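# Press the kettle lid shut and back away

## Task

Push the kettle's lid down until it latches with a click, keep the kettle upright, and finish with both arms off the kettle and off every other loose object.

## Robot and tools

Robot: two six-joint arms, left_arm and right_arm, each ending in a two-finger parallel gripper with a wrist camera (cam_left_wrist and cam_right_wrist, both 672x504). Calibrated bases in the scene frame: left_arm at (-0.029, +0.231, +0.012) m, right_arm at (-0.020, -0.242, +0.036) m, each turned only slightly about z.

Scene frame: origin at table-top height, halfway between the two nominal bases. +z points up, +x points out over the table, and left_arm sits on the +y side. Arm names do not correspond to left or right in the images. All reported hand positions (metres) and quaternions (wxyz) use this frame and may be off by a few centimetres, more at long reach. end_effector_position is the point between the finger pads, roughly 1 cm short of the tips. The fingers point along the gripper's +z and separate along its y.

Row layout, shared by execute_actions and move: a single list of 14 numbers covering both arms. The first 7 are left_arm, the next 7 are right_arm. Inside each block the order is wrist roll, elbow, wrist yaw, shoulder, wrist pitch, waist, then gripper opening. Each number lies in [-1, 1]. The six joint numbers are offsets, not poses. They are scaled so 1.0 equals 2.224 rad for waist, shoulder and elbow and 8.485 rad for wrist pitch, wrist yaw and wrist roll. They are measured from the "Joint targets" shown in the latest result, as those stood when the action or move began, not from the previous row. Sending the same offset again therefore moves the joint further. Sending 0 re-issues the current targets for that arm. The opening is an absolute command: +1 fully open, -1 closed. To leave a gripper unchanged, send its current command again, because 0 means half open. Joint ranges in rad: waist -2.618..3.054, shoulder 0..3.142, elbow 0..3.142, wrist pitch -1.571..1.571, wrist yaw -1.571..1.571, wrist roll -2.094..2.094. True end stops can differ by up to 0.059 rad. An action that pushes a joint more than 0.059 rad past its range is refused for both arms. When a joint is clipped at its end stop, the result reports "joint sent to its limit".

execute_actions(actions, cameras): actions is a list of actions. Each action is a table of up to 15 rows, and each row is one 1/30 s control step. If a table has fewer than 15 rows, its last row is repeated to fill the rest. One action lasts 0.5 s. An empty list simply returns the state and images. cameras lists the cameras whose images you want: omit it or pass ["all"] for every camera, [] for none. An unknown camera name makes the call invalid. Its result also includes joint readings at some of the control steps.

move(target, speed, blend, opening_speed, blocking, cameras): drives every joint along a coordinated path. target is one 14-number row, or a list of up to 15 rows. Every row in a list is an offset from the same starting Joint targets, and the whole list must fit in 10 s. speed is the top speed in rad/s of whichever joint has the furthest to travel: 0.01 to 12.57, default 0.5. It can be one value or one per target. blend, in rad, rounds off corners between the targets in a list. opening_speed (0.2 or more, in scale units per second) makes the gripper change gradually. With blocking=false the call returns after about 0.5 s while the motion carries on. Paths ignore obstacles and the other arm. The result adds a "move:" line, for example done, off_target (resting more than 0.035 rad from the target), moving, held or fault, plus limits=held if steps were withheld. A done result does not prove that nothing is being touched.

wait(seconds 0..10): lets time pass while the last commands stay in force. stop(): brakes a running move. zoom_image(camera, region [x0,y0,x1,y1] in pixels, at most 504x504): a closer look at the latest image from cam_left_wrist or cam_right_wrist. read_manual(section="licences") returns licence text only. finished_scene(scene=1) ends the scene and cannot be undone.

Reading results: Joint positions and Joint velocities give one block per arm in the joint order above, in rad and rad/s. The last entry in each block is the gap between the pads in m or m/s, 0.094 when fully open. "Joint targets" is the base that your next offsets are added to. grip_measured is the measured opening on the command scale. grip_effort_nm is the gripper motor effort, with negative meaning closing. It is not a fingertip force. Joint torques follow the position order, and entries 2, 4 and 6 wrap around at ±28 N m. "joint command not followed" means the clearance check changed some targets. MOTOR HOT appears at 75 °C. At 90 °C that arm folds up and stops working, and at 100 °C it goes limp. Heat comes from stretching out, holding, or pushing against something it cannot reach.

Method and cautions: look at the lid with the cameras, then bring one gripper above the lid, closed or slightly open. Press down slowly, with a small speed and a target only a little past contact, until the lid latches. Keep the kettle upright and avoid shoving it sideways. Never knock anything off the table or outside the work area. Avoid fast impacts, slamming the lid, very hard presses, and any contact between the two arms. Then lift the gripper clear. Make sure no finger and no camera cable still rests on the kettle or any other loose object before calling finished_scene. After pressing against something, command the targets back past the measured positions so the arm stops pushing. Objects can be nudged now and then, so check the lid again before finishing.

Each tool is called after ">>>" as name(argument=value, ...), one argument or row to a line, values as JSON.

## Session

>>> execute_actions(
  actions=[],
)

Scene clock: 0.00 s.
left_arm: end_effector_position=(+0.1745, +0.1668, +0.3848) grip_measured=+1.000 grip_effort_nm=n/a end_effector_quat_wxyz=(+0.615, +0.055, +0.785, -0.040) | right_arm: end_effector_position=(+0.2296, -0.0822, +0.3017) grip_measured=+1.000 grip_effort_nm=n/a end_effector_quat_wxyz=(+0.522, -0.132, +0.813, +0.221)
Joint names: [wrist roll, elbow, wrist yaw, shoulder, wrist pitch, waist]
Joint positions: left_arm=[-0.234 1.106 -0.765 0.594 -0.851 -0.898 0.094] | right_arm=[0.244 0.729 0.011 0.715 -0.381 0.598 0.094]
Joint velocities: within noise
Joint torques (N m): no reading
Heat: left arm: 41 °C; right arm: 30 °C.
Joint targets: left_arm=[-0.234 1.114 -0.773 0.592 -0.852 -0.898] | right_arm=[0.244 0.741 0.012 0.708 -0.379 0.599]
Tool commands: left_gripper/opening=+1.0 right_gripper/opening=+1.0

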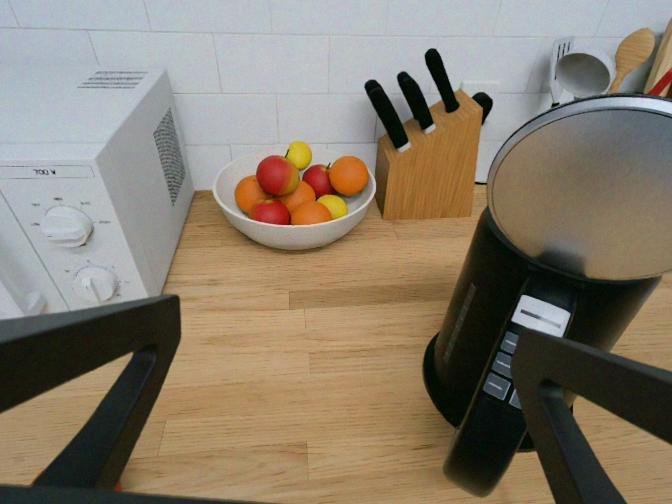

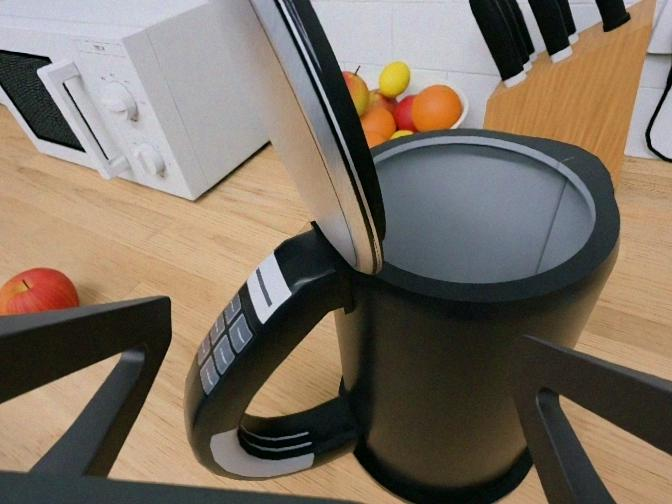

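>>> zoom_image(
  camera="cam_right_wrist",
  region=[180, 0, 672, 504],
)

>>> zoom_image(
  camera="cam_left_wrist",
  region=[400, 60, 672, 504],
)

Scaled by 1.000.

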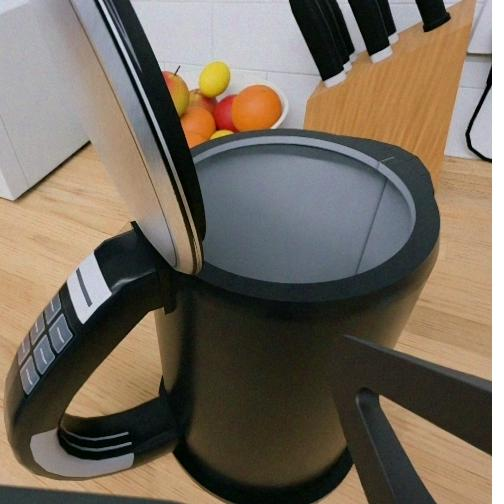

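Scaled by 1.135.

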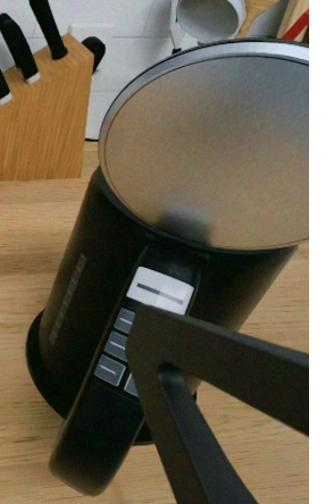

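>>> move(
  target=[0.0276, 0.169, 0.0911, 0.2531, -0.0098, 0.1358, -1, 0, -0.0184, -0.0721, -0.0935, -0.0202, -0.2693, 1],
  speed=0.7,
  opening_speed=1.5,
)

Scene clock: 141.17 s.
left_arm: end_effector_position=(+0.2396, +0.0364, +0.3606) grip_measured=-0.987 grip_effort_nm=-0.730 end_effector_quat_wxyz=(+0.439, +0.272, +0.844, -0.143) | right_arm: end_effector_position=(+0.2062, -0.1468, +0.3198) grip_measured=+1.000 grip_effort_nm=0.002 end_effector_quat_wxyz=(+0.524, -0.064, +0.796, +0.297)
Joint names: [wrist roll, elbow, wrist yaw, shoulder, wrist pitch, waist]
Joint positions: left_arm=[-0.007 1.458 -0.006 1.151 -0.917 -0.602 0.001] | right_arm=[0.244 0.717 -0.588 0.515 -0.539 0.006 0.094]
Joint velocities: within noise
Joint torques (N m): left_arm=[0.07 8.68 0.04 -1.99 1.51 0.53] | right_arm=[-0.01 4.21 -0.23 0.21 1.42 -0.46]
Heat: left arm: 41 °C; right arm: 31 °C.
Joint targets: left_arm=[0.000 1.490 0.000 1.154 -0.935 -0.596] | right_arm=[0.244 0.700 -0.600 0.500 -0.550 0.000]
move: done

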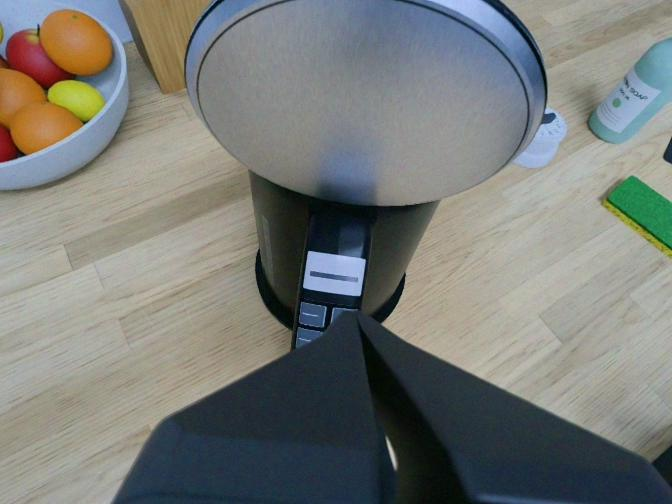

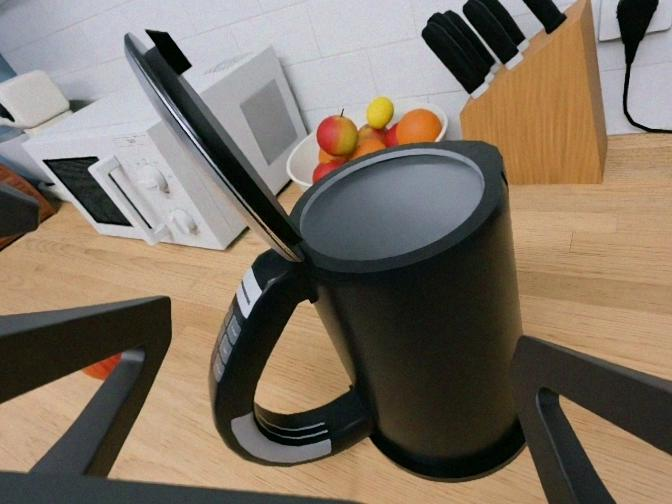

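>>> move(
  target=[0, 0.0841, 0, 0.0850, 0.0024, -0.0018, -1, 0, 0, 0, 0, 0, 0, 1],
  speed=0.4,
)

Scene clock: 221.87 s.
left_arm: end_effector_position=(+0.2762, +0.0095, +0.3759) grip_measured=-0.987 grip_effort_nm=-0.730 end_effector_quat_wxyz=(+0.438, +0.273, +0.845, -0.143) | right_arm: end_effector_position=(+0.2061, -0.1467, +0.3198) grip_measured=+1.000 grip_effort_nm=0.002 end_effector_quat_wxyz=(+0.523, -0.064, +0.796, +0.297)
Joint names: [wrist roll, elbow, wrist yaw, shoulder, wrist pitch, waist]
Joint positions: left_arm=[-0.006 1.642 -0.005 1.335 -0.92 -0.602 0.001] | right_arm=[0.244 0.717 -0.589 0.515 -0.539 0.006 0.094]
Joint velocities: within noise
Joint torques (N m): left_arm=[0.06 9.07 0.02 -3.1 1.79 0.16] | right_arm=[-0.01 4.22 -0.19 0.21 1.43 -0.43]
Heat: left arm: 43 °C; right arm: 29 °C.
Joint targets: left_arm=[0.000 1.677 -0.001 1.344 -0.914 -0.600] | right_arm=[0.244 0.700 -0.600 0.500 -0.550 0.000]
move: done

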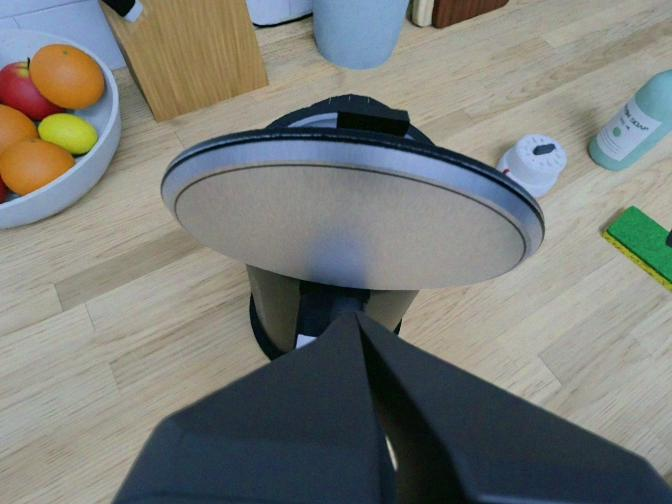

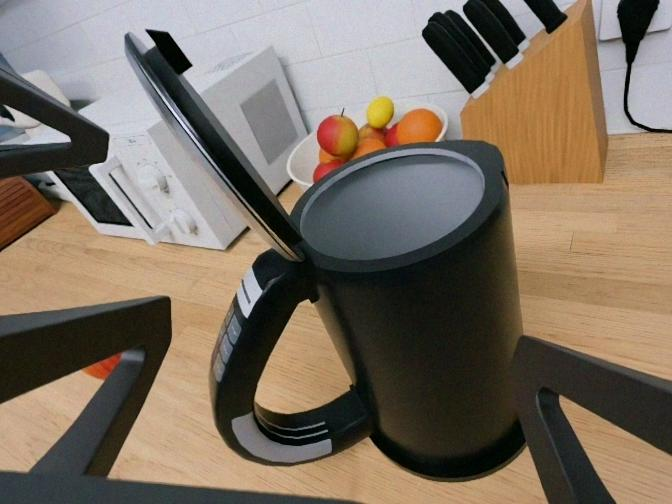

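>>> move(
  target=[
    [0, 0.0605, 0, 0.0427, -0.0029, 0, -1, 0, 0, 0, 0, 0, 0, 1],
    [0, 0.1398, 0, 0.1025, -0.0103, 0, -1, 0, 0, 0, 0, 0, 0, 1],
  ],
  speed=0.3,
  blend=0.05,
)

Scene clock: 240.63 s.
left_arm: end_effector_position=(+0.3140, -0.0184, +0.4083) grip_measured=-0.987 grip_effort_nm=-0.720 end_effector_quat_wxyz=(+0.449, +0.271, +0.839, -0.146) | right_arm: end_effector_position=(+0.2061, -0.1467, +0.3198) grip_measured=+1.000 grip_effort_nm=-0.002 end_effector_quat_wxyz=(+0.523, -0.064, +0.796, +0.297)
Joint names: [wrist roll, elbow, wrist yaw, shoulder, wrist pitch, waist]
Joint positions: left_arm=[-0.006 1.957 -0.004 1.553 -0.991 -0.602 0.001] | right_arm=[0.244 0.717 -0.589 0.515 -0.539 0.006 0.094]
Joint velocities: within noise
Joint torques (N m): left_arm=[0.05 8.39 0 -4.03 1.63 0.17] | right_arm=[-0.01 4.27 -0.2 0.23 1.43 -0.49]
Heat: left arm: 42 °C; right arm: 29 °C.
Joint targets: left_arm=[0.000 1.988 -0.001 1.571 -1.002 -0.600] | right_arm=[0.244 0.700 -0.600 0.500 -0.550 0.000]
move: done

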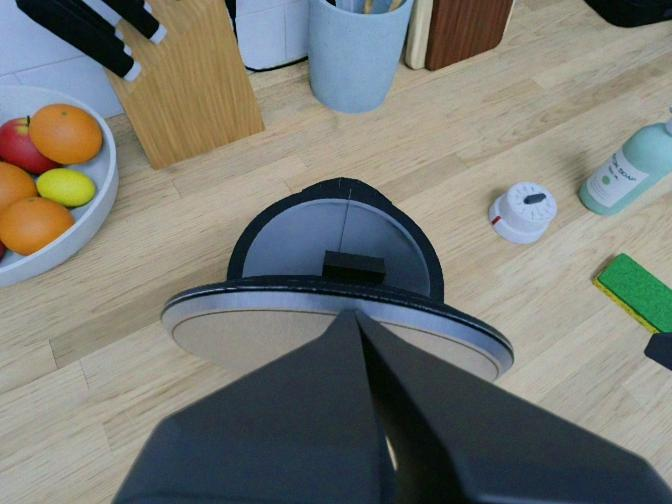

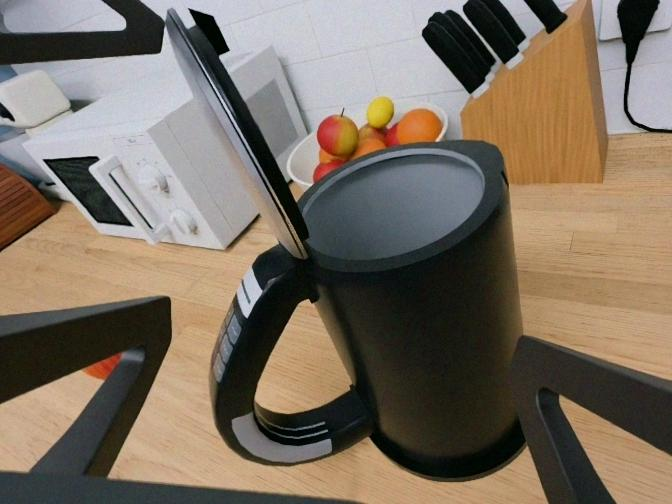

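>>> move(
  target=[0, 0.0890, 0, 0.0778, -0.0090, 0, -1, 0, 0, 0, 0, 0, 0, 1],
  speed=0.3,
)

Scene clock: 267.10 s.
left_arm: end_effector_position=(+0.3420, -0.0390, +0.4080) grip_measured=-0.987 grip_effort_nm=-0.725 end_effector_quat_wxyz=(+0.439, +0.273, +0.844, -0.143) | right_arm: end_effector_position=(+0.2061, -0.1467, +0.3198) grip_measured=+1.000 grip_effort_nm=-0.002 end_effector_quat_wxyz=(+0.523, -0.064, +0.796, +0.297)
Joint names: [wrist roll, elbow, wrist yaw, shoulder, wrist pitch, waist]
Joint positions: left_arm=[-0.006 2.16 -0.004 1.719 -1.052 -0.602 0.001] | right_arm=[0.244 0.717 -0.589 0.515 -0.539 0.006 0.094]
Joint velocities: within noise
Joint torques (N m): left_arm=[0.05 7.87 0 -4.72 1.46 0.27] | right_arm=[-0.01 4.21 -0.19 0.21 1.42 -0.47]
Heat: left arm: 42 °C; right arm: 28 °C.
Joint targets: left_arm=[0.000 2.186 -0.001 1.745 -1.078 -0.600] | right_arm=[0.244 0.700 -0.600 0.500 -0.550 0.000]
move: done

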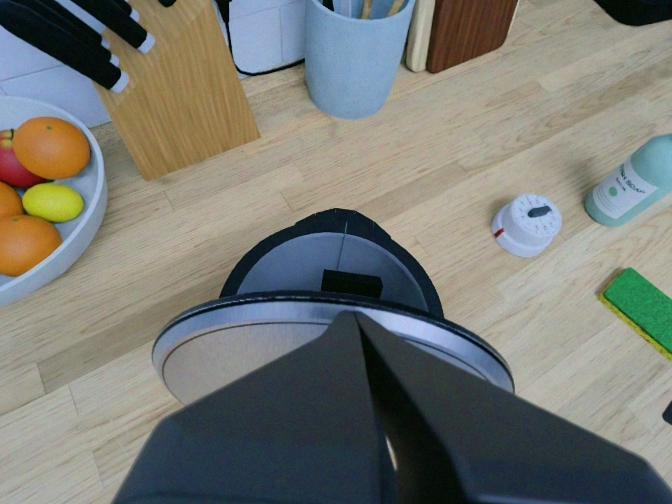

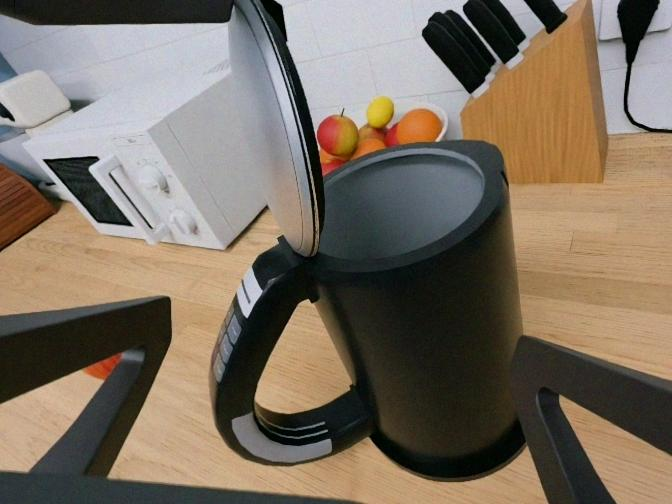

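>>> move(
  target=[
    [0, 0.1079, 0, 0.0931, -0.0103, 0, -1, 0, 0, 0, 0, 0, 0, 1],
    [0, 0.1749, 0, 0.1632, -0.0126, 0, -1, 0, 0, 0, 0, 0, 0, 1],
  ],
  speed=0.3,
  blend=0.05,
)

Scene clock: 279.33 s.
left_arm: end_effector_position=(+0.4006, -0.0829, +0.3685) grip_measured=-0.987 grip_effort_nm=-0.730 end_effector_quat_wxyz=(+0.406, +0.279, +0.860, -0.134) | right_arm: end_effector_position=(+0.2061, -0.1467, +0.3198) grip_measured=+1.000 grip_effort_nm=0.007 end_effector_quat_wxyz=(+0.523, -0.064, +0.796, +0.297)
Joint names: [wrist roll, elbow, wrist yaw, shoulder, wrist pitch, waist]
Joint positions: left_arm=[-0.006 2.548 0 2.078 -1.155 -0.602 0.001] | right_arm=[0.244 0.717 -0.589 0.515 -0.539 0.006 0.094]
Joint velocities: within noise
Joint torques (N m): left_arm=[0.05 7.79 -0.03 -7.1 1.34 0.2] | right_arm=[-0.02 4.21 -0.18 0.24 1.43 -0.49]
Heat: left arm: 41 °C; right arm: 28 °C.
Joint targets: left_arm=[0.000 2.575 -0.001 2.108 -1.185 -0.600] | right_arm=[0.244 0.700 -0.600 0.500 -0.550 0.000]
move: done

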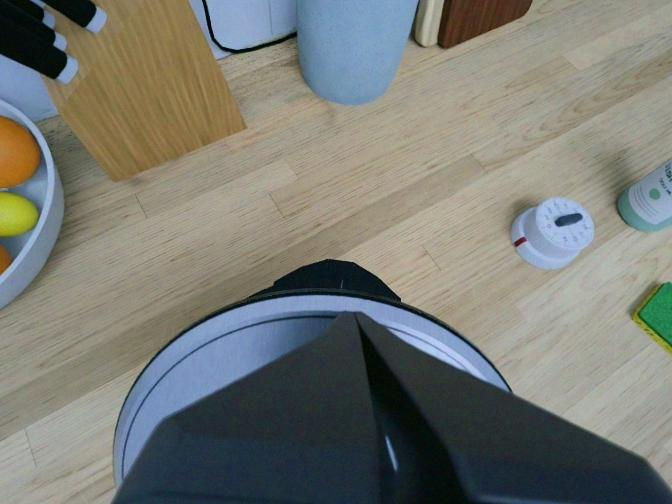

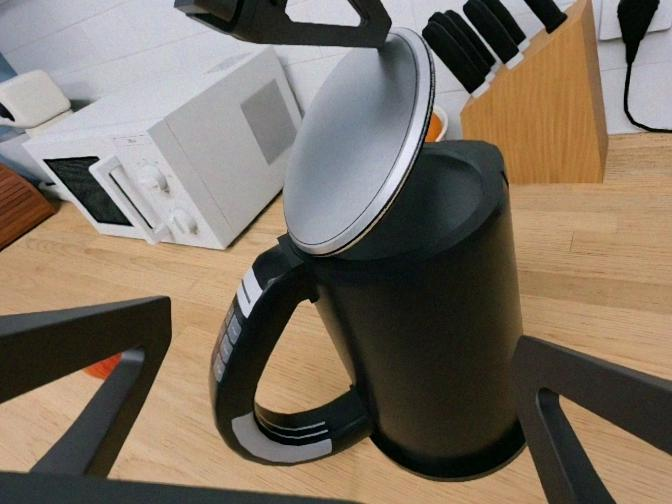

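>>> move(
  target=[
    [0, -0.0292, 0, 0.0234, 0.0124, 0, -1, 0, 0, 0, 0, 0, 0, 1],
    [0, -0.0953, 0, 0.0121, 0.0256, 0, -1, 0, 0, 0, 0, 0, 0, 1],
  ],
  speed=0.2,
  blend=0.03,
)

Scene clock: 287.97 s.
left_arm: end_effector_position=(+0.4286, -0.1036, +0.3135) grip_measured=-0.987 grip_effort_nm=-0.725 end_effector_quat_wxyz=(+0.393, +0.281, +0.866, -0.130) | right_arm: end_effector_position=(+0.2061, -0.1467, +0.3198) grip_measured=+1.000 grip_effort_nm=-0.007 end_effector_quat_wxyz=(+0.523, -0.064, +0.796, +0.297)
Joint names: [wrist roll, elbow, wrist yaw, shoulder, wrist pitch, waist]
Joint positions: left_arm=[-0.006 2.379 0.001 2.12 -0.975 -0.602 0.001] | right_arm=[0.244 0.717 -0.589 0.515 -0.539 0.006 0.094]
Joint velocities: within noise
Joint torques (N m): left_arm=[0.06 4.94 -0.04 -9.07 1.69 0.12] | right_arm=[0 4.18 -0.2 0.12 1.43 -0.46]
Heat: left arm: 41 °C; right arm: 28 °C.
Joint targets: left_arm=[0.001 2.363 -0.001 2.134 -0.968 -0.600] | right_arm=[0.244 0.700 -0.600 0.500 -0.550 0.000]
move: done

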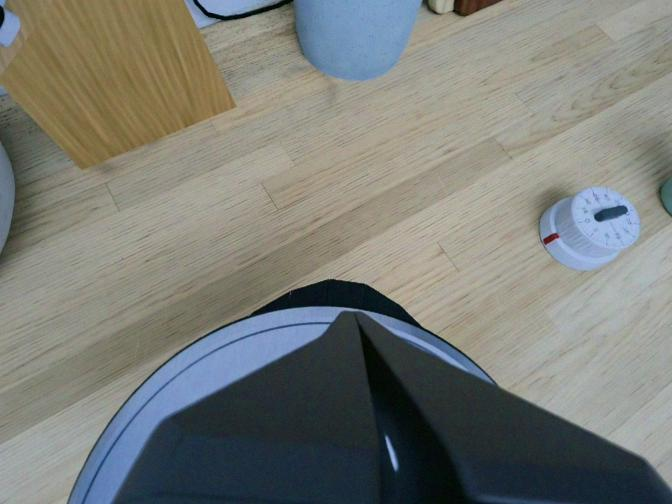

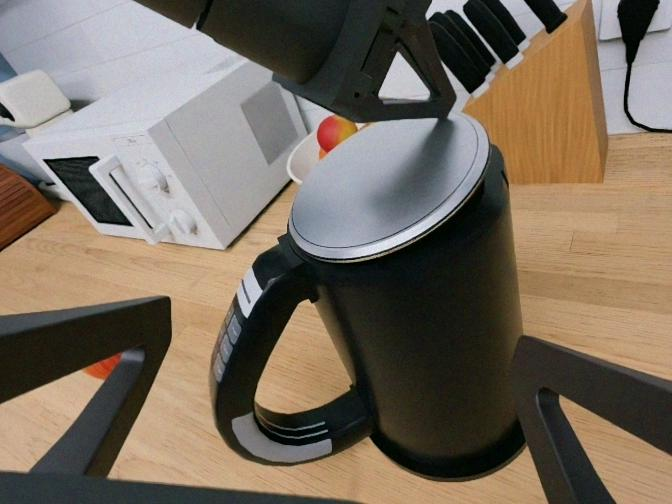

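>>> move(
  target=[0, -0.027, 0, 0, 0, 0, -1, 0, 0, 0, 0, 0, 0, 1],
  speed=0.12,
)

Scene clock: 297.37 s.
left_arm: end_effector_position=(+0.4320, -0.1061, +0.3008) grip_measured=-0.987 grip_effort_nm=-0.725 end_effector_quat_wxyz=(+0.389, +0.282, +0.867, -0.129) | right_arm: end_effector_position=(+0.2061, -0.1467, +0.3198) grip_measured=+1.000 grip_effort_nm=-0.007 end_effector_quat_wxyz=(+0.523, -0.064, +0.796, +0.297)
Joint names: [wrist roll, elbow, wrist yaw, shoulder, wrist pitch, waist]
Joint positions: left_arm=[-0.006 2.331 0.001 2.12 -0.936 -0.602 0.001] | right_arm=[0.244 0.717 -0.589 0.515 -0.539 0.006 0.094]
Joint velocities: within noise
Joint torques (N m): left_arm=[0.04 4.34 -0.03 -9.25 1.3 0.2] | right_arm=[-0.01 4.22 -0.2 0.24 1.44 -0.43]
Heat: left arm: 40 °C; right arm: 28 °C.
Joint targets: left_arm=[0.001 2.303 -0.001 2.134 -0.968 -0.600] | right_arm=[0.244 0.700 -0.600 0.500 -0.550 0.000]
move: done

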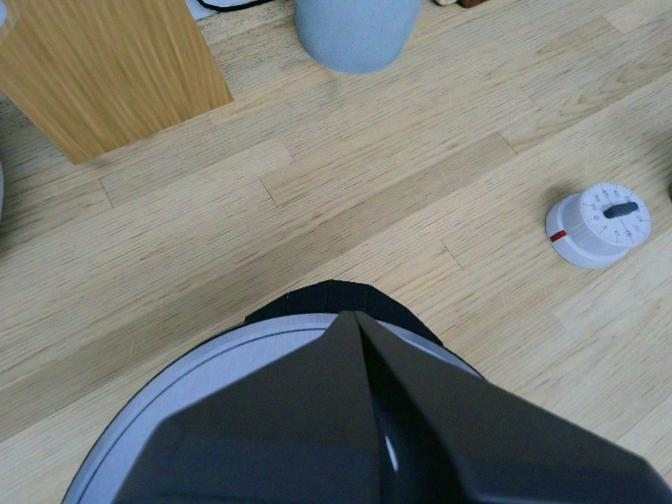

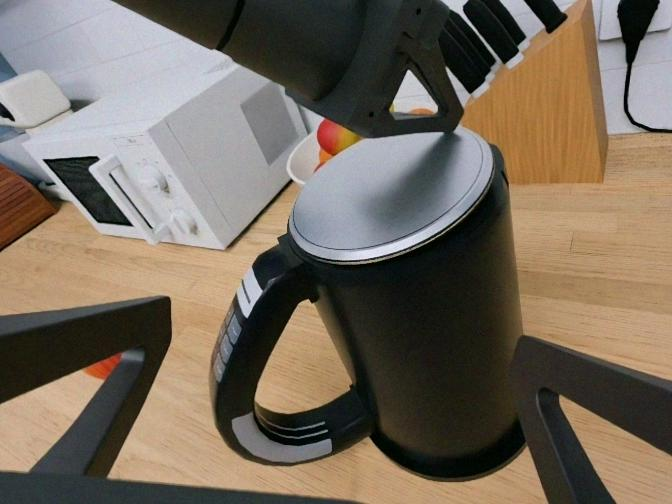

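>>> move(
  target=[0, -0.036, 0, 0, -0.0035, 0, -1, 0, 0, 0, 0, 0, 0, 1],
  speed=0.12,
)

Scene clock: 303.47 s.
left_arm: end_effector_position=(+0.4342, -0.1077, +0.2857) grip_measured=-0.987 grip_effort_nm=-0.720 end_effector_quat_wxyz=(+0.384, +0.283, +0.870, -0.127) | right_arm: end_effector_position=(+0.2061, -0.1467, +0.3198) grip_measured=+1.000 grip_effort_nm=0.007 end_effector_quat_wxyz=(+0.523, -0.064, +0.796, +0.297)
Joint names: [wrist roll, elbow, wrist yaw, shoulder, wrist pitch, waist]
Joint positions: left_arm=[-0.005 2.269 0.001 2.116 -0.892 -0.602 0.001] | right_arm=[0.244 0.717 -0.589 0.515 -0.539 0.006 0.094]
Joint velocities: within noise
Joint torques (N m): left_arm=[0.04 2.97 -0.05 -8.91 0.5 0.2] | right_arm=[-0.01 4.18 -0.18 0.23 1.44 -0.47]
Heat: left arm: 40 °C; right arm: 28 °C.
Joint targets: left_arm=[0.000 2.223 -0.001 2.135 -0.998 -0.600] | right_arm=[0.244 0.700 -0.600 0.500 -0.550 0.000]
move: off_target (left_arm); left_arm: the wrist pitch is farthest, 0.106 rad from its target

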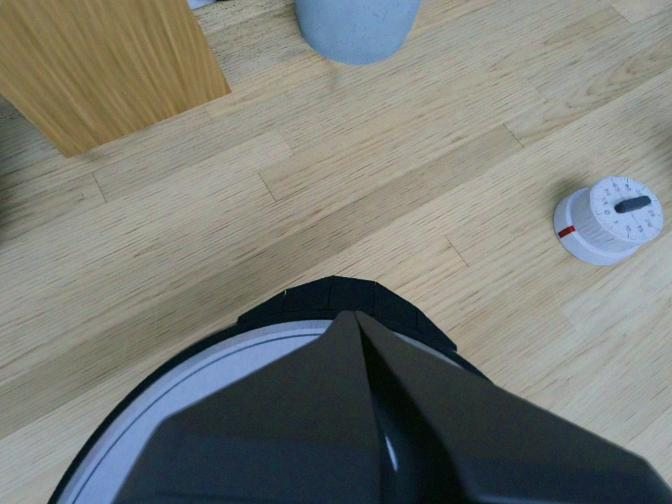

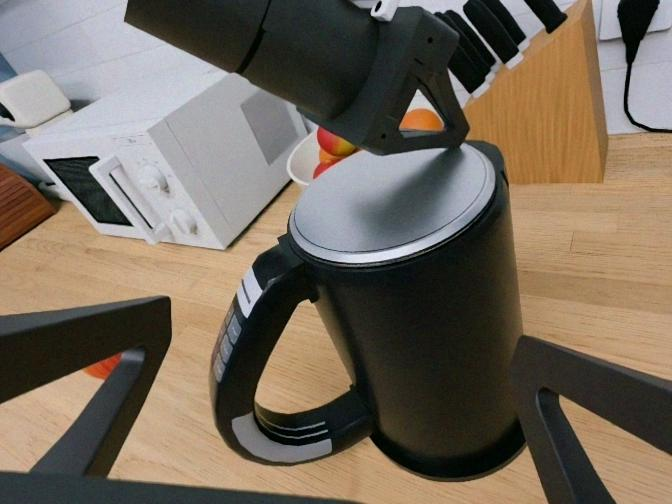

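>>> zoom_image(
  camera="cam_right_wrist",
  region=[270, 100, 530, 300],
)

Scaled by 1.938.

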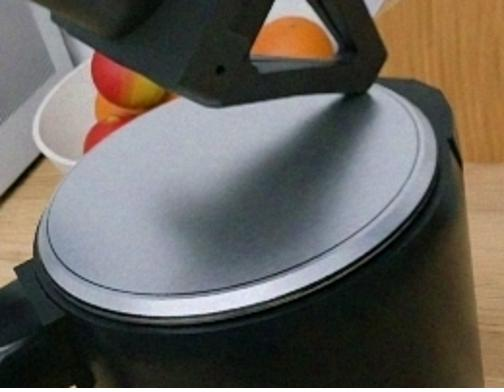

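>>> move(
  target=[0, -0.0225, 0, 0, -0.0141, 0, -1, 0, 0, 0, 0, 0, 0, 1],
  speed=0.2,
  cameras=["cam_right_wrist"],
)

>>> zoom_image(
  camera="cam_right_wrist",
  region=[270, 100, 530, 300],
)

Scene clock: 316.10 s.
left_arm: end_effector_position=(+0.4328, -0.1067, +0.2836) grip_measured=-0.987 grip_effort_nm=-0.730 end_effector_quat_wxyz=(+0.384, +0.283, +0.870, -0.127) | right_arm: end_effector_position=(+0.2061, -0.1467, +0.3198) grip_measured=+1.000 grip_effort_nm=0.007 end_effector_quat_wxyz=(+0.523, -0.064, +0.796, +0.297)
Joint names: [wrist roll, elbow, wrist yaw, shoulder, wrist pitch, waist]
Joint positions: left_arm=[-0.004 2.235 0.001 2.101 -0.872 -0.602 0.001] | right_arm=[0.244 0.717 -0.589 0.515 -0.539 0.006 0.094]
Joint velocities: within noise
Joint torques (N m): left_arm=[0.03 1.88 -0.04 -7.76 -1.01 0.2] | right_arm=[-0.01 4.19 -0.2 0.21 1.42 -0.46]
Heat: left arm: 39 °C; right arm: 28 °C.
Joint targets: left_arm=[0.001 2.173 -0.001 2.134 -1.117 -0.600] | right_arm=[0.244 0.700 -0.600 0.500 -0.550 0.000]
move: off_target (left_arm); left_arm: the wrist pitch is farthest, 0.245 rad from its target
Images, in order (width x height): cam_right_wrist 672x504.

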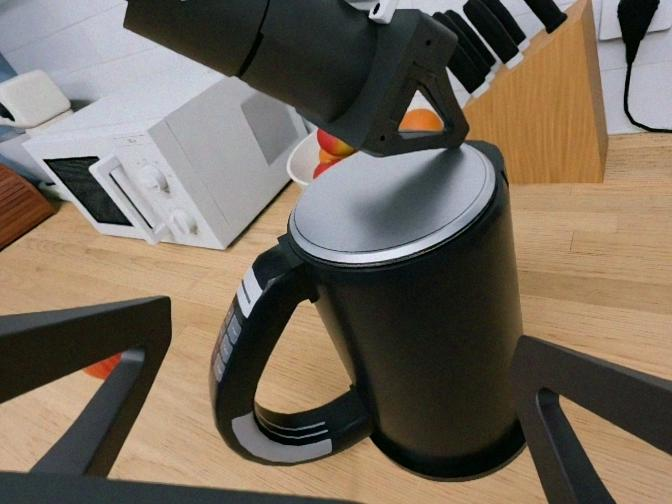

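Scaled by 1.938.

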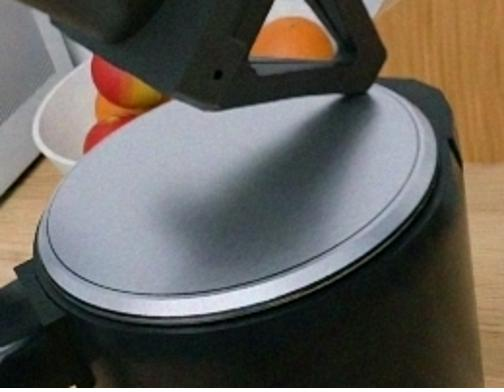

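>>> move(
  target=[0, -0.036, 0, 0.009, -0.0212, 0, -1, 0, 0, 0, 0, 0, 0, 1],
  speed=0.3,
  cameras=["cam_right_wrist"],
)

>>> zoom_image(
  camera="cam_right_wrist",
  region=[270, 100, 530, 300],
)

Scene clock: 322.73 s.
left_arm: end_effector_position=(+0.4309, -0.1053, +0.2781) grip_measured=-0.987 grip_effort_nm=-0.725 end_effector_quat_wxyz=(+0.382, +0.284, +0.871, -0.126) | right_arm: end_effector_position=(+0.2061, -0.1467, +0.3198) grip_measured=+1.000 grip_effort_nm=-0.002 end_effector_quat_wxyz=(+0.523, -0.064, +0.796, +0.297)
Joint names: [wrist roll, elbow, wrist yaw, shoulder, wrist pitch, waist]
Joint positions: left_arm=[-0.003 2.187 0.001 2.083 -0.848 -0.602 0.001] | right_arm=[0.244 0.717 -0.589 0.515 -0.539 0.006 0.094]
Joint velocities: within noise
Joint torques (N m): left_arm=[0.03 -0.73 -0.02 -5 -3.29 0.14] | right_arm=[-0.02 4.21 -0.2 0.2 1.43 -0.49]
Heat: left arm: 39 °C; right arm: 28 °C.
Joint targets: left_arm=[0.001 2.093 -0.001 2.154 -1.297 -0.600] | right_arm=[0.244 0.700 -0.600 0.500 -0.550 0.000]
move: off_target (left_arm); left_arm: the wrist pitch is farthest, 0.448 rad from its target
Images, in order (width x height): cam_right_wrist 672x504.

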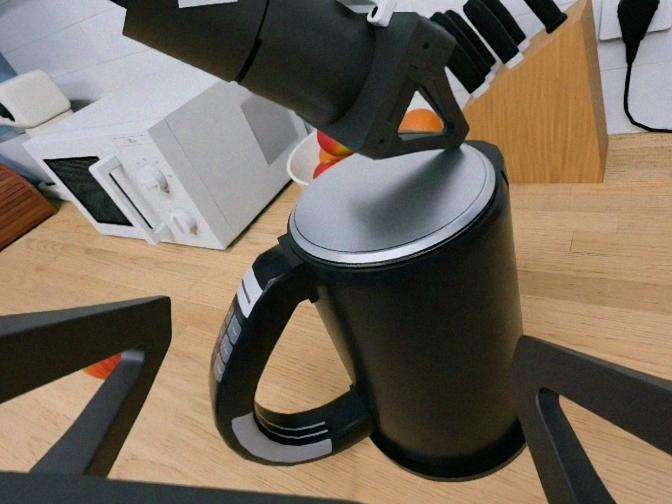

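Scaled by 1.938.

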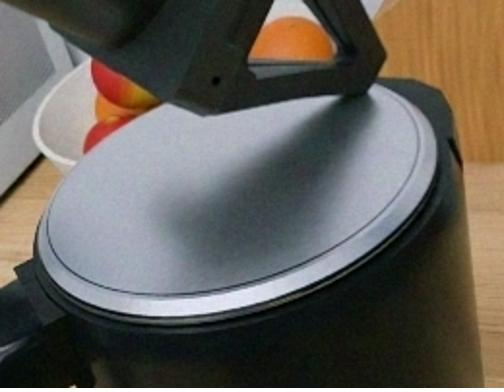

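>>> zoom_image(
  camera="cam_right_wrist",
  region=[440, 120, 520, 240],
)

Scaled by 4.200.

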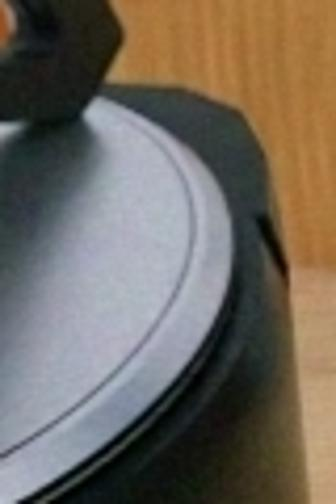

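>>> move(
  target=[0, -0.045, 0, 0.0135, -0.0265, 0, -1, 0, 0, 0, 0, 0, 0, 1],
  speed=0.4,
  cameras=["cam_right_wrist"],
)

>>> zoom_image(
  camera="cam_right_wrist",
  region=[440, 120, 520, 240],
)

Scene clock: 342.37 s.
left_arm: end_effector_position=(+0.4243, -0.1004, +0.2758) grip_measured=-0.987 grip_effort_nm=-0.725 end_effector_quat_wxyz=(+0.375, +0.285, +0.873, -0.124) | right_arm: end_effector_position=(+0.2061, -0.1467, +0.3198) grip_measured=+1.000 grip_effort_nm=-0.007 end_effector_quat_wxyz=(+0.523, -0.064, +0.796, +0.297)
Joint names: [wrist roll, elbow, wrist yaw, shoulder, wrist pitch, waist]
Joint positions: left_arm=[-0.002 2.144 0.001 2.053 -0.849 -0.602 0.001] | right_arm=[0.244 0.717 -0.589 0.515 -0.539 0.006 0.094]
Joint velocities: within noise
Joint torques (N m): left_arm=[0 -2.96 -0.03 -2.41 -4.34 0.2] | right_arm=[-0.01 4.18 -0.2 0.18 1.42 -0.49]
Heat: left arm: 43 °C; right arm: 28 °C.
Joint targets: left_arm=[0.000 2.022 0.000 2.159 -1.392 -0.601] | right_arm=[0.244 0.700 -0.600 0.500 -0.550 0.000]
move: off_target (left_arm); left_arm: the wrist pitch is farthest, 0.673 rad from its target
Images, in order (width x height): cam_right_wrist 672x504.

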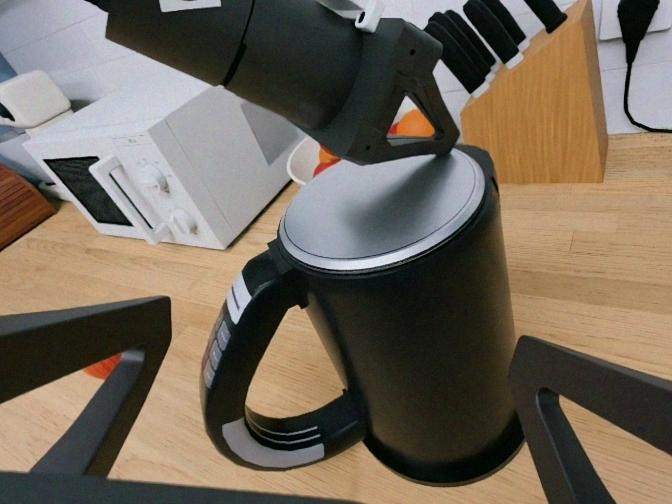

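Scaled by 4.200.

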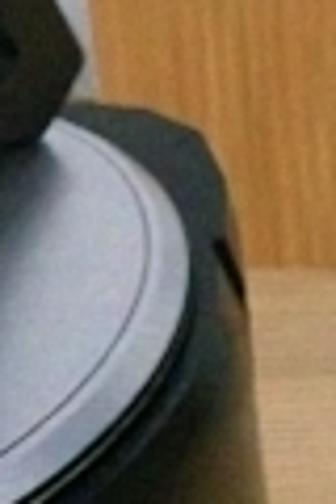

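>>> move(
  target=[0, 0.0935, 0, -0.0265, 0.0615, 0, -1, 0, 0, 0, 0, 0, 0, 1],
  speed=0.4,
)

>>> zoom_image(
  camera="cam_right_wrist",
  region=[260, 120, 520, 300],
)

Scene clock: 351.27 s.
left_arm: end_effector_position=(+0.4291, -0.1040, +0.2900) grip_measured=-0.987 grip_effort_nm=-0.725 end_effector_quat_wxyz=(+0.391, +0.283, +0.866, -0.129) | right_arm: end_effector_position=(+0.2061, -0.1467, +0.3198) grip_measured=+1.000 grip_effort_nm=0.002 end_effector_quat_wxyz=(+0.523, -0.064, +0.796, +0.297)
Joint names: [wrist roll, elbow, wrist yaw, shoulder, wrist pitch, waist]
Joint positions: left_arm=[-0.002 2.198 0.001 2.067 -0.853 -0.602 0.001] | right_arm=[0.244 0.717 -0.589 0.515 -0.539 0.006 0.094]
Joint velocities: within noise
Joint torques (N m): left_arm=[0 8.98 -0.03 -7.72 1.41 0.13] | right_arm=[-0.02 4.23 -0.19 0.21 1.43 -0.44]
Heat: left arm: 48 °C; right arm: 28 °C.
Joint targets: left_arm=[0.000 2.230 0.000 2.100 -0.871 -0.601] | right_arm=[0.244 0.700 -0.600 0.500 -0.550 0.000]
move: done

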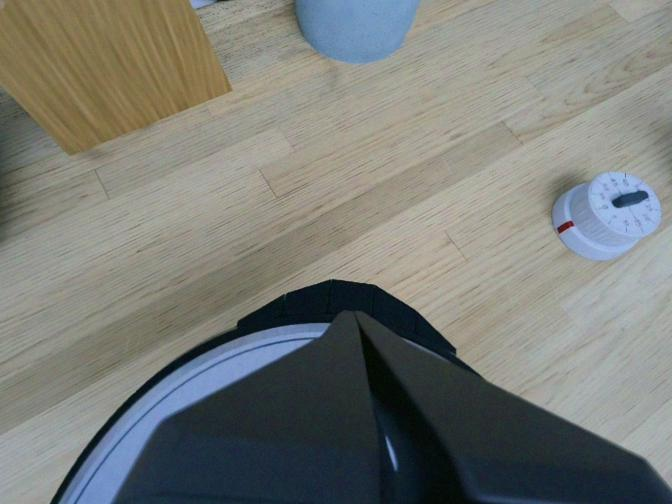

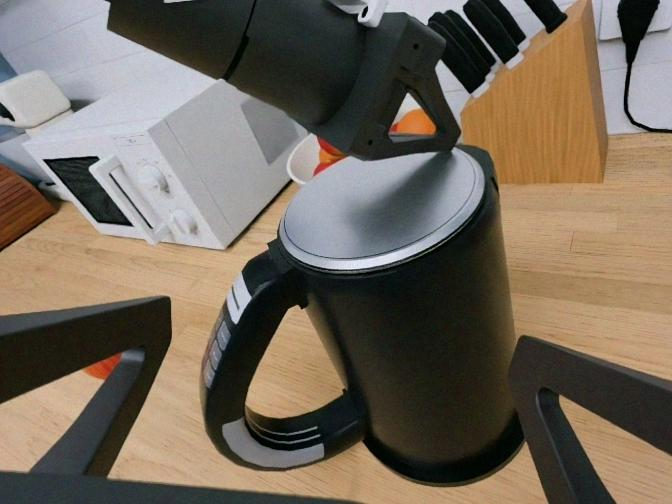

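Scaled by 1.938.

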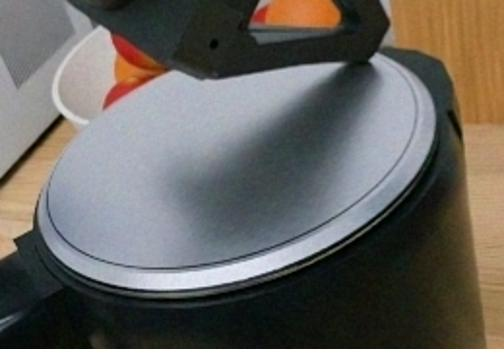

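>>> move(
  target=[0, 0.045, 0, 0, 0, 0, -1, 0, 0, 0, 0, 0, 0, 1],
  speed=0.3,
)

>>> zoom_image(
  camera="cam_right_wrist",
  region=[260, 120, 520, 300],
)

Scene clock: 358.33 s.
left_arm: end_effector_position=(+0.4341, -0.1076, +0.3288) grip_measured=-0.987 grip_effort_nm=-0.725 end_effector_quat_wxyz=(+0.430, +0.277, +0.848, -0.142) | right_arm: end_effector_position=(+0.2061, -0.1467, +0.3198) grip_measured=+1.000 grip_effort_nm=-0.002 end_effector_quat_wxyz=(+0.523, -0.064, +0.796, +0.297)
Joint names: [wrist roll, elbow, wrist yaw, shoulder, wrist pitch, waist]
Joint positions: left_arm=[-0.002 2.3 0.001 2.075 -0.856 -0.602 0.001] | right_arm=[0.244 0.717 -0.589 0.515 -0.539 0.006 0.094]
Joint velocities: within noise
Joint torques (N m): left_arm=[0.01 8.73 -0.04 -8.18 1.55 0.13] | right_arm=[0 4.19 -0.19 0.18 1.44 -0.46]
Heat: left arm: 44 °C; right arm: 28 °C.
Joint targets: left_arm=[0.000 2.330 0.000 2.100 -0.871 -0.601] | right_arm=[0.244 0.700 -0.600 0.500 -0.550 0.000]
move: done

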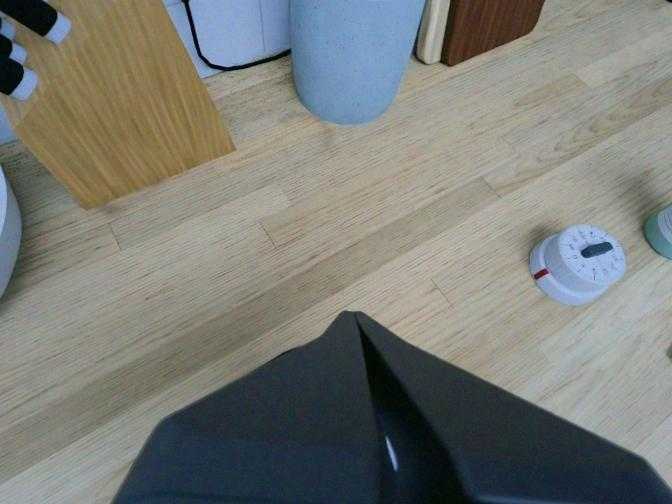

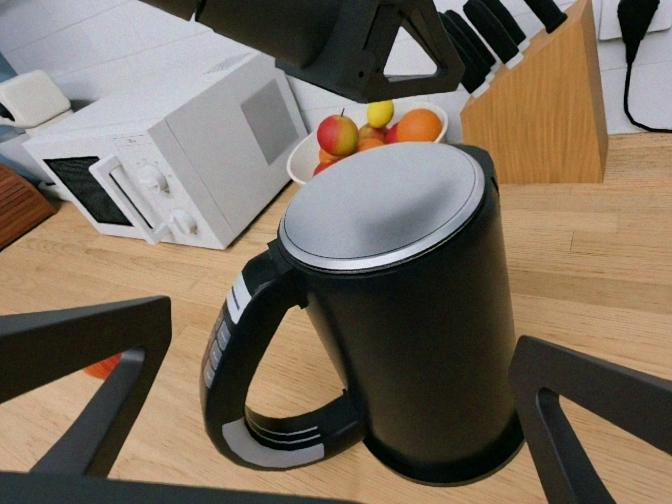

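Scaled by 1.938.

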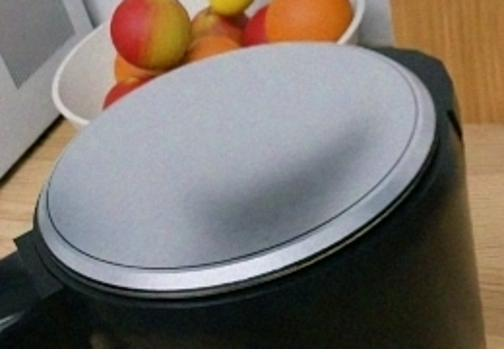

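>>> zoom_image(
  camera="cam_right_wrist",
  region=[430, 120, 510, 240],
)

Scaled by 4.200.

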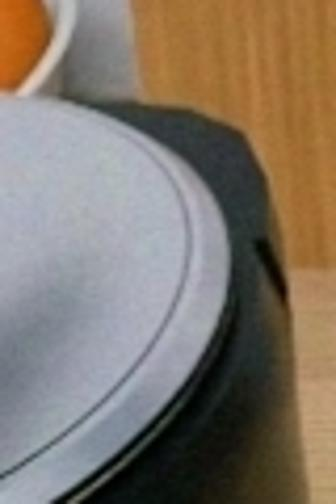

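>>> move(
  target=[0, -0.0562, 0, 0, 0, 0, -1, 0, 0, 0, 0, 0, 0, 1],
  speed=0.15,
  cameras=["cam_right_wrist"],
)

>>> zoom_image(
  camera="cam_right_wrist",
  region=[420, 100, 510, 220],
)

Scene clock: 395.90 s.
left_arm: end_effector_position=(+0.4306, -0.1051, +0.2939) grip_measured=-0.987 grip_effort_nm=-0.730 end_effector_quat_wxyz=(+0.395, +0.282, +0.865, -0.130) | right_arm: end_effector_position=(+0.2061, -0.1467, +0.3198) grip_measured=+1.000 grip_effort_nm=0.002 end_effector_quat_wxyz=(+0.523, -0.064, +0.796, +0.297)
Joint names: [wrist roll, elbow, wrist yaw, shoulder, wrist pitch, waist]
Joint positions: left_arm=[-0.002 2.218 0.001 2.075 -0.857 -0.602 0.001] | right_arm=[0.244 0.717 -0.589 0.515 -0.539 0.006 0.094]
Joint velocities: within noise
Joint torques (N m): left_arm=[0 5.45 -0.04 -8.24 1.48 0.12] | right_arm=[-0.02 4.23 -0.2 0.24 1.42 -0.43]
Heat: left arm: 40 °C; right arm: 28 °C.
Joint targets: left_arm=[0.000 2.205 0.000 2.100 -0.871 -0.601] | right_arm=[0.244 0.700 -0.600 0.500 -0.550 0.000]
move: done
Images, in order (width x height): cam_right_wrist 672x504.

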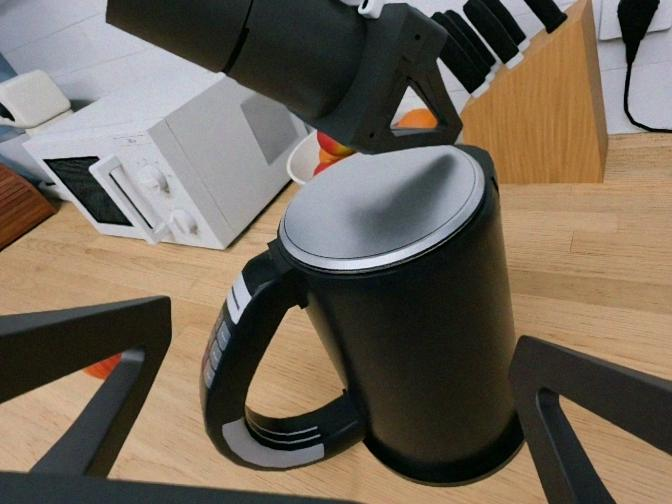

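Scaled by 4.200.

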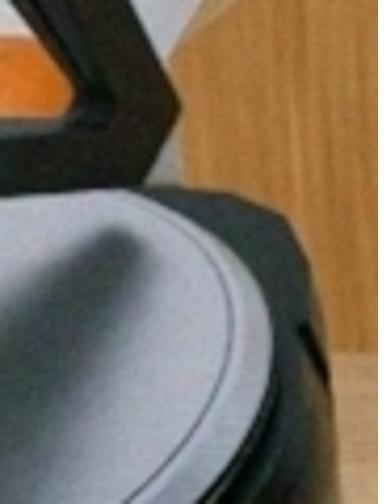

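>>> move(
  target=[0, -0.009, 0, 0, 0, 0, -1, 0, 0, 0, 0, 0, 0, 1],
  speed=0.1,
  cameras=["cam_right_wrist"],
)

>>> zoom_image(
  camera="cam_right_wrist",
  region=[420, 100, 510, 220],
)

Scene clock: 402.37 s.
left_arm: end_effector_position=(+0.4300, -0.1047, +0.2886) grip_measured=-0.987 grip_effort_nm=-0.725 end_effector_quat_wxyz=(+0.390, +0.283, +0.867, -0.128) | right_arm: end_effector_position=(+0.2061, -0.1467, +0.3198) grip_measured=+1.000 grip_effort_nm=0.002 end_effector_quat_wxyz=(+0.523, -0.064, +0.796, +0.297)
Joint names: [wrist roll, elbow, wrist yaw, shoulder, wrist pitch, waist]
Joint positions: left_arm=[-0.002 2.205 0.001 2.075 -0.856 -0.602 0.001] | right_arm=[0.244 0.717 -0.589 0.515 -0.539 0.006 0.094]
Joint velocities: within noise
Joint torques (N m): left_arm=[0 5.05 -0.03 -8.28 1.44 0.18] | right_arm=[-0.01 4.19 -0.18 0.21 1.42 -0.46]
Heat: left arm: 39 °C; right arm: 28 °C.
Joint targets: left_arm=[0.000 2.185 0.000 2.100 -0.870 -0.601] | right_arm=[0.244 0.700 -0.600 0.500 -0.550 0.000]
move: done
Images, in order (width x height): cam_right_wrist 672x504.

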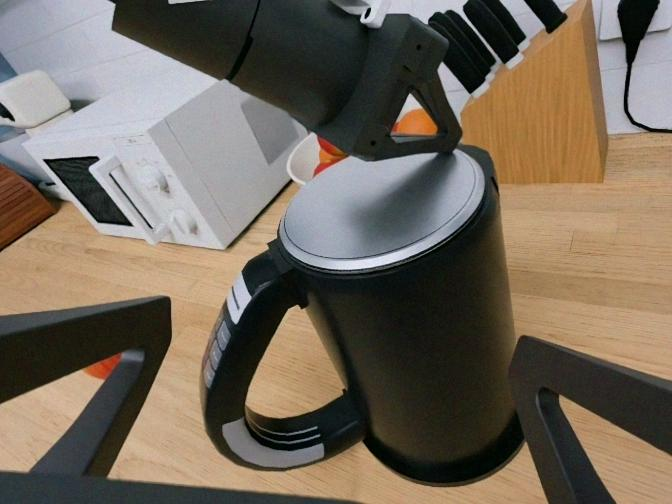

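Scaled by 4.200.

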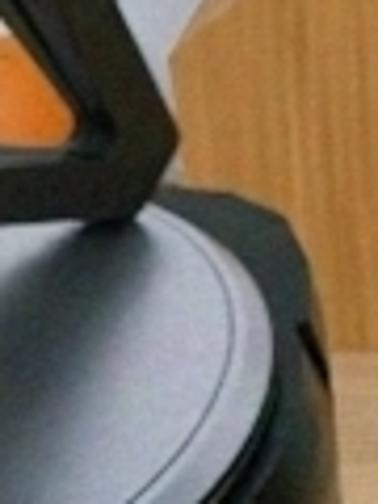

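>>> move(
  target=[0, -0.009, 0, 0, 0, 0, -1, 0, 0, 0, 0, 0, 0, 1],
  speed=0.1,
  cameras=["cam_right_wrist"],
)

>>> zoom_image(
  camera="cam_right_wrist",
  region=[420, 100, 510, 220],
)

Scene clock: 409.20 s.
left_arm: end_effector_position=(+0.4320, -0.1061, +0.2870) grip_measured=-0.987 grip_effort_nm=-0.720 end_effector_quat_wxyz=(+0.393, +0.282, +0.865, -0.130) | right_arm: end_effector_position=(+0.2061, -0.1467, +0.3198) grip_measured=+1.000 grip_effort_nm=-0.002 end_effector_quat_wxyz=(+0.523, -0.064, +0.796, +0.297)
Joint names: [wrist roll, elbow, wrist yaw, shoulder, wrist pitch, waist]
Joint positions: left_arm=[-0.002 2.192 0.001 2.075 -0.835 -0.602 0.001] | right_arm=[0.244 0.717 -0.589 0.515 -0.539 0.006 0.094]
Joint velocities: within noise
Joint torques (N m): left_arm=[0.02 4.48 -0.05 -8.38 1.23 0.08] | right_arm=[-0.01 4.18 -0.19 0.2 1.44 -0.46]
Heat: left arm: 39 °C; right arm: 28 °C.
Joint targets: left_arm=[0.000 2.165 0.000 2.100 -0.871 -0.601] | right_arm=[0.244 0.700 -0.600 0.500 -0.550 0.000]
move: done
Images, in order (width x height): cam_right_wrist 672x504.

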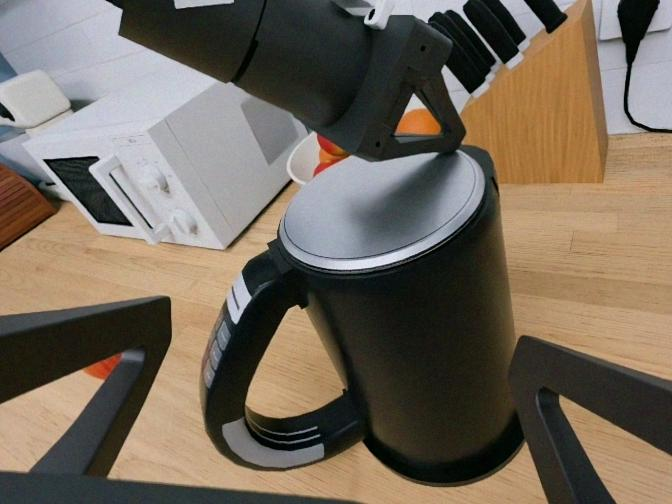

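Scaled by 4.200.

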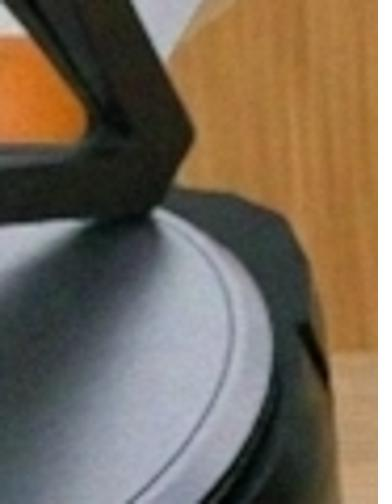

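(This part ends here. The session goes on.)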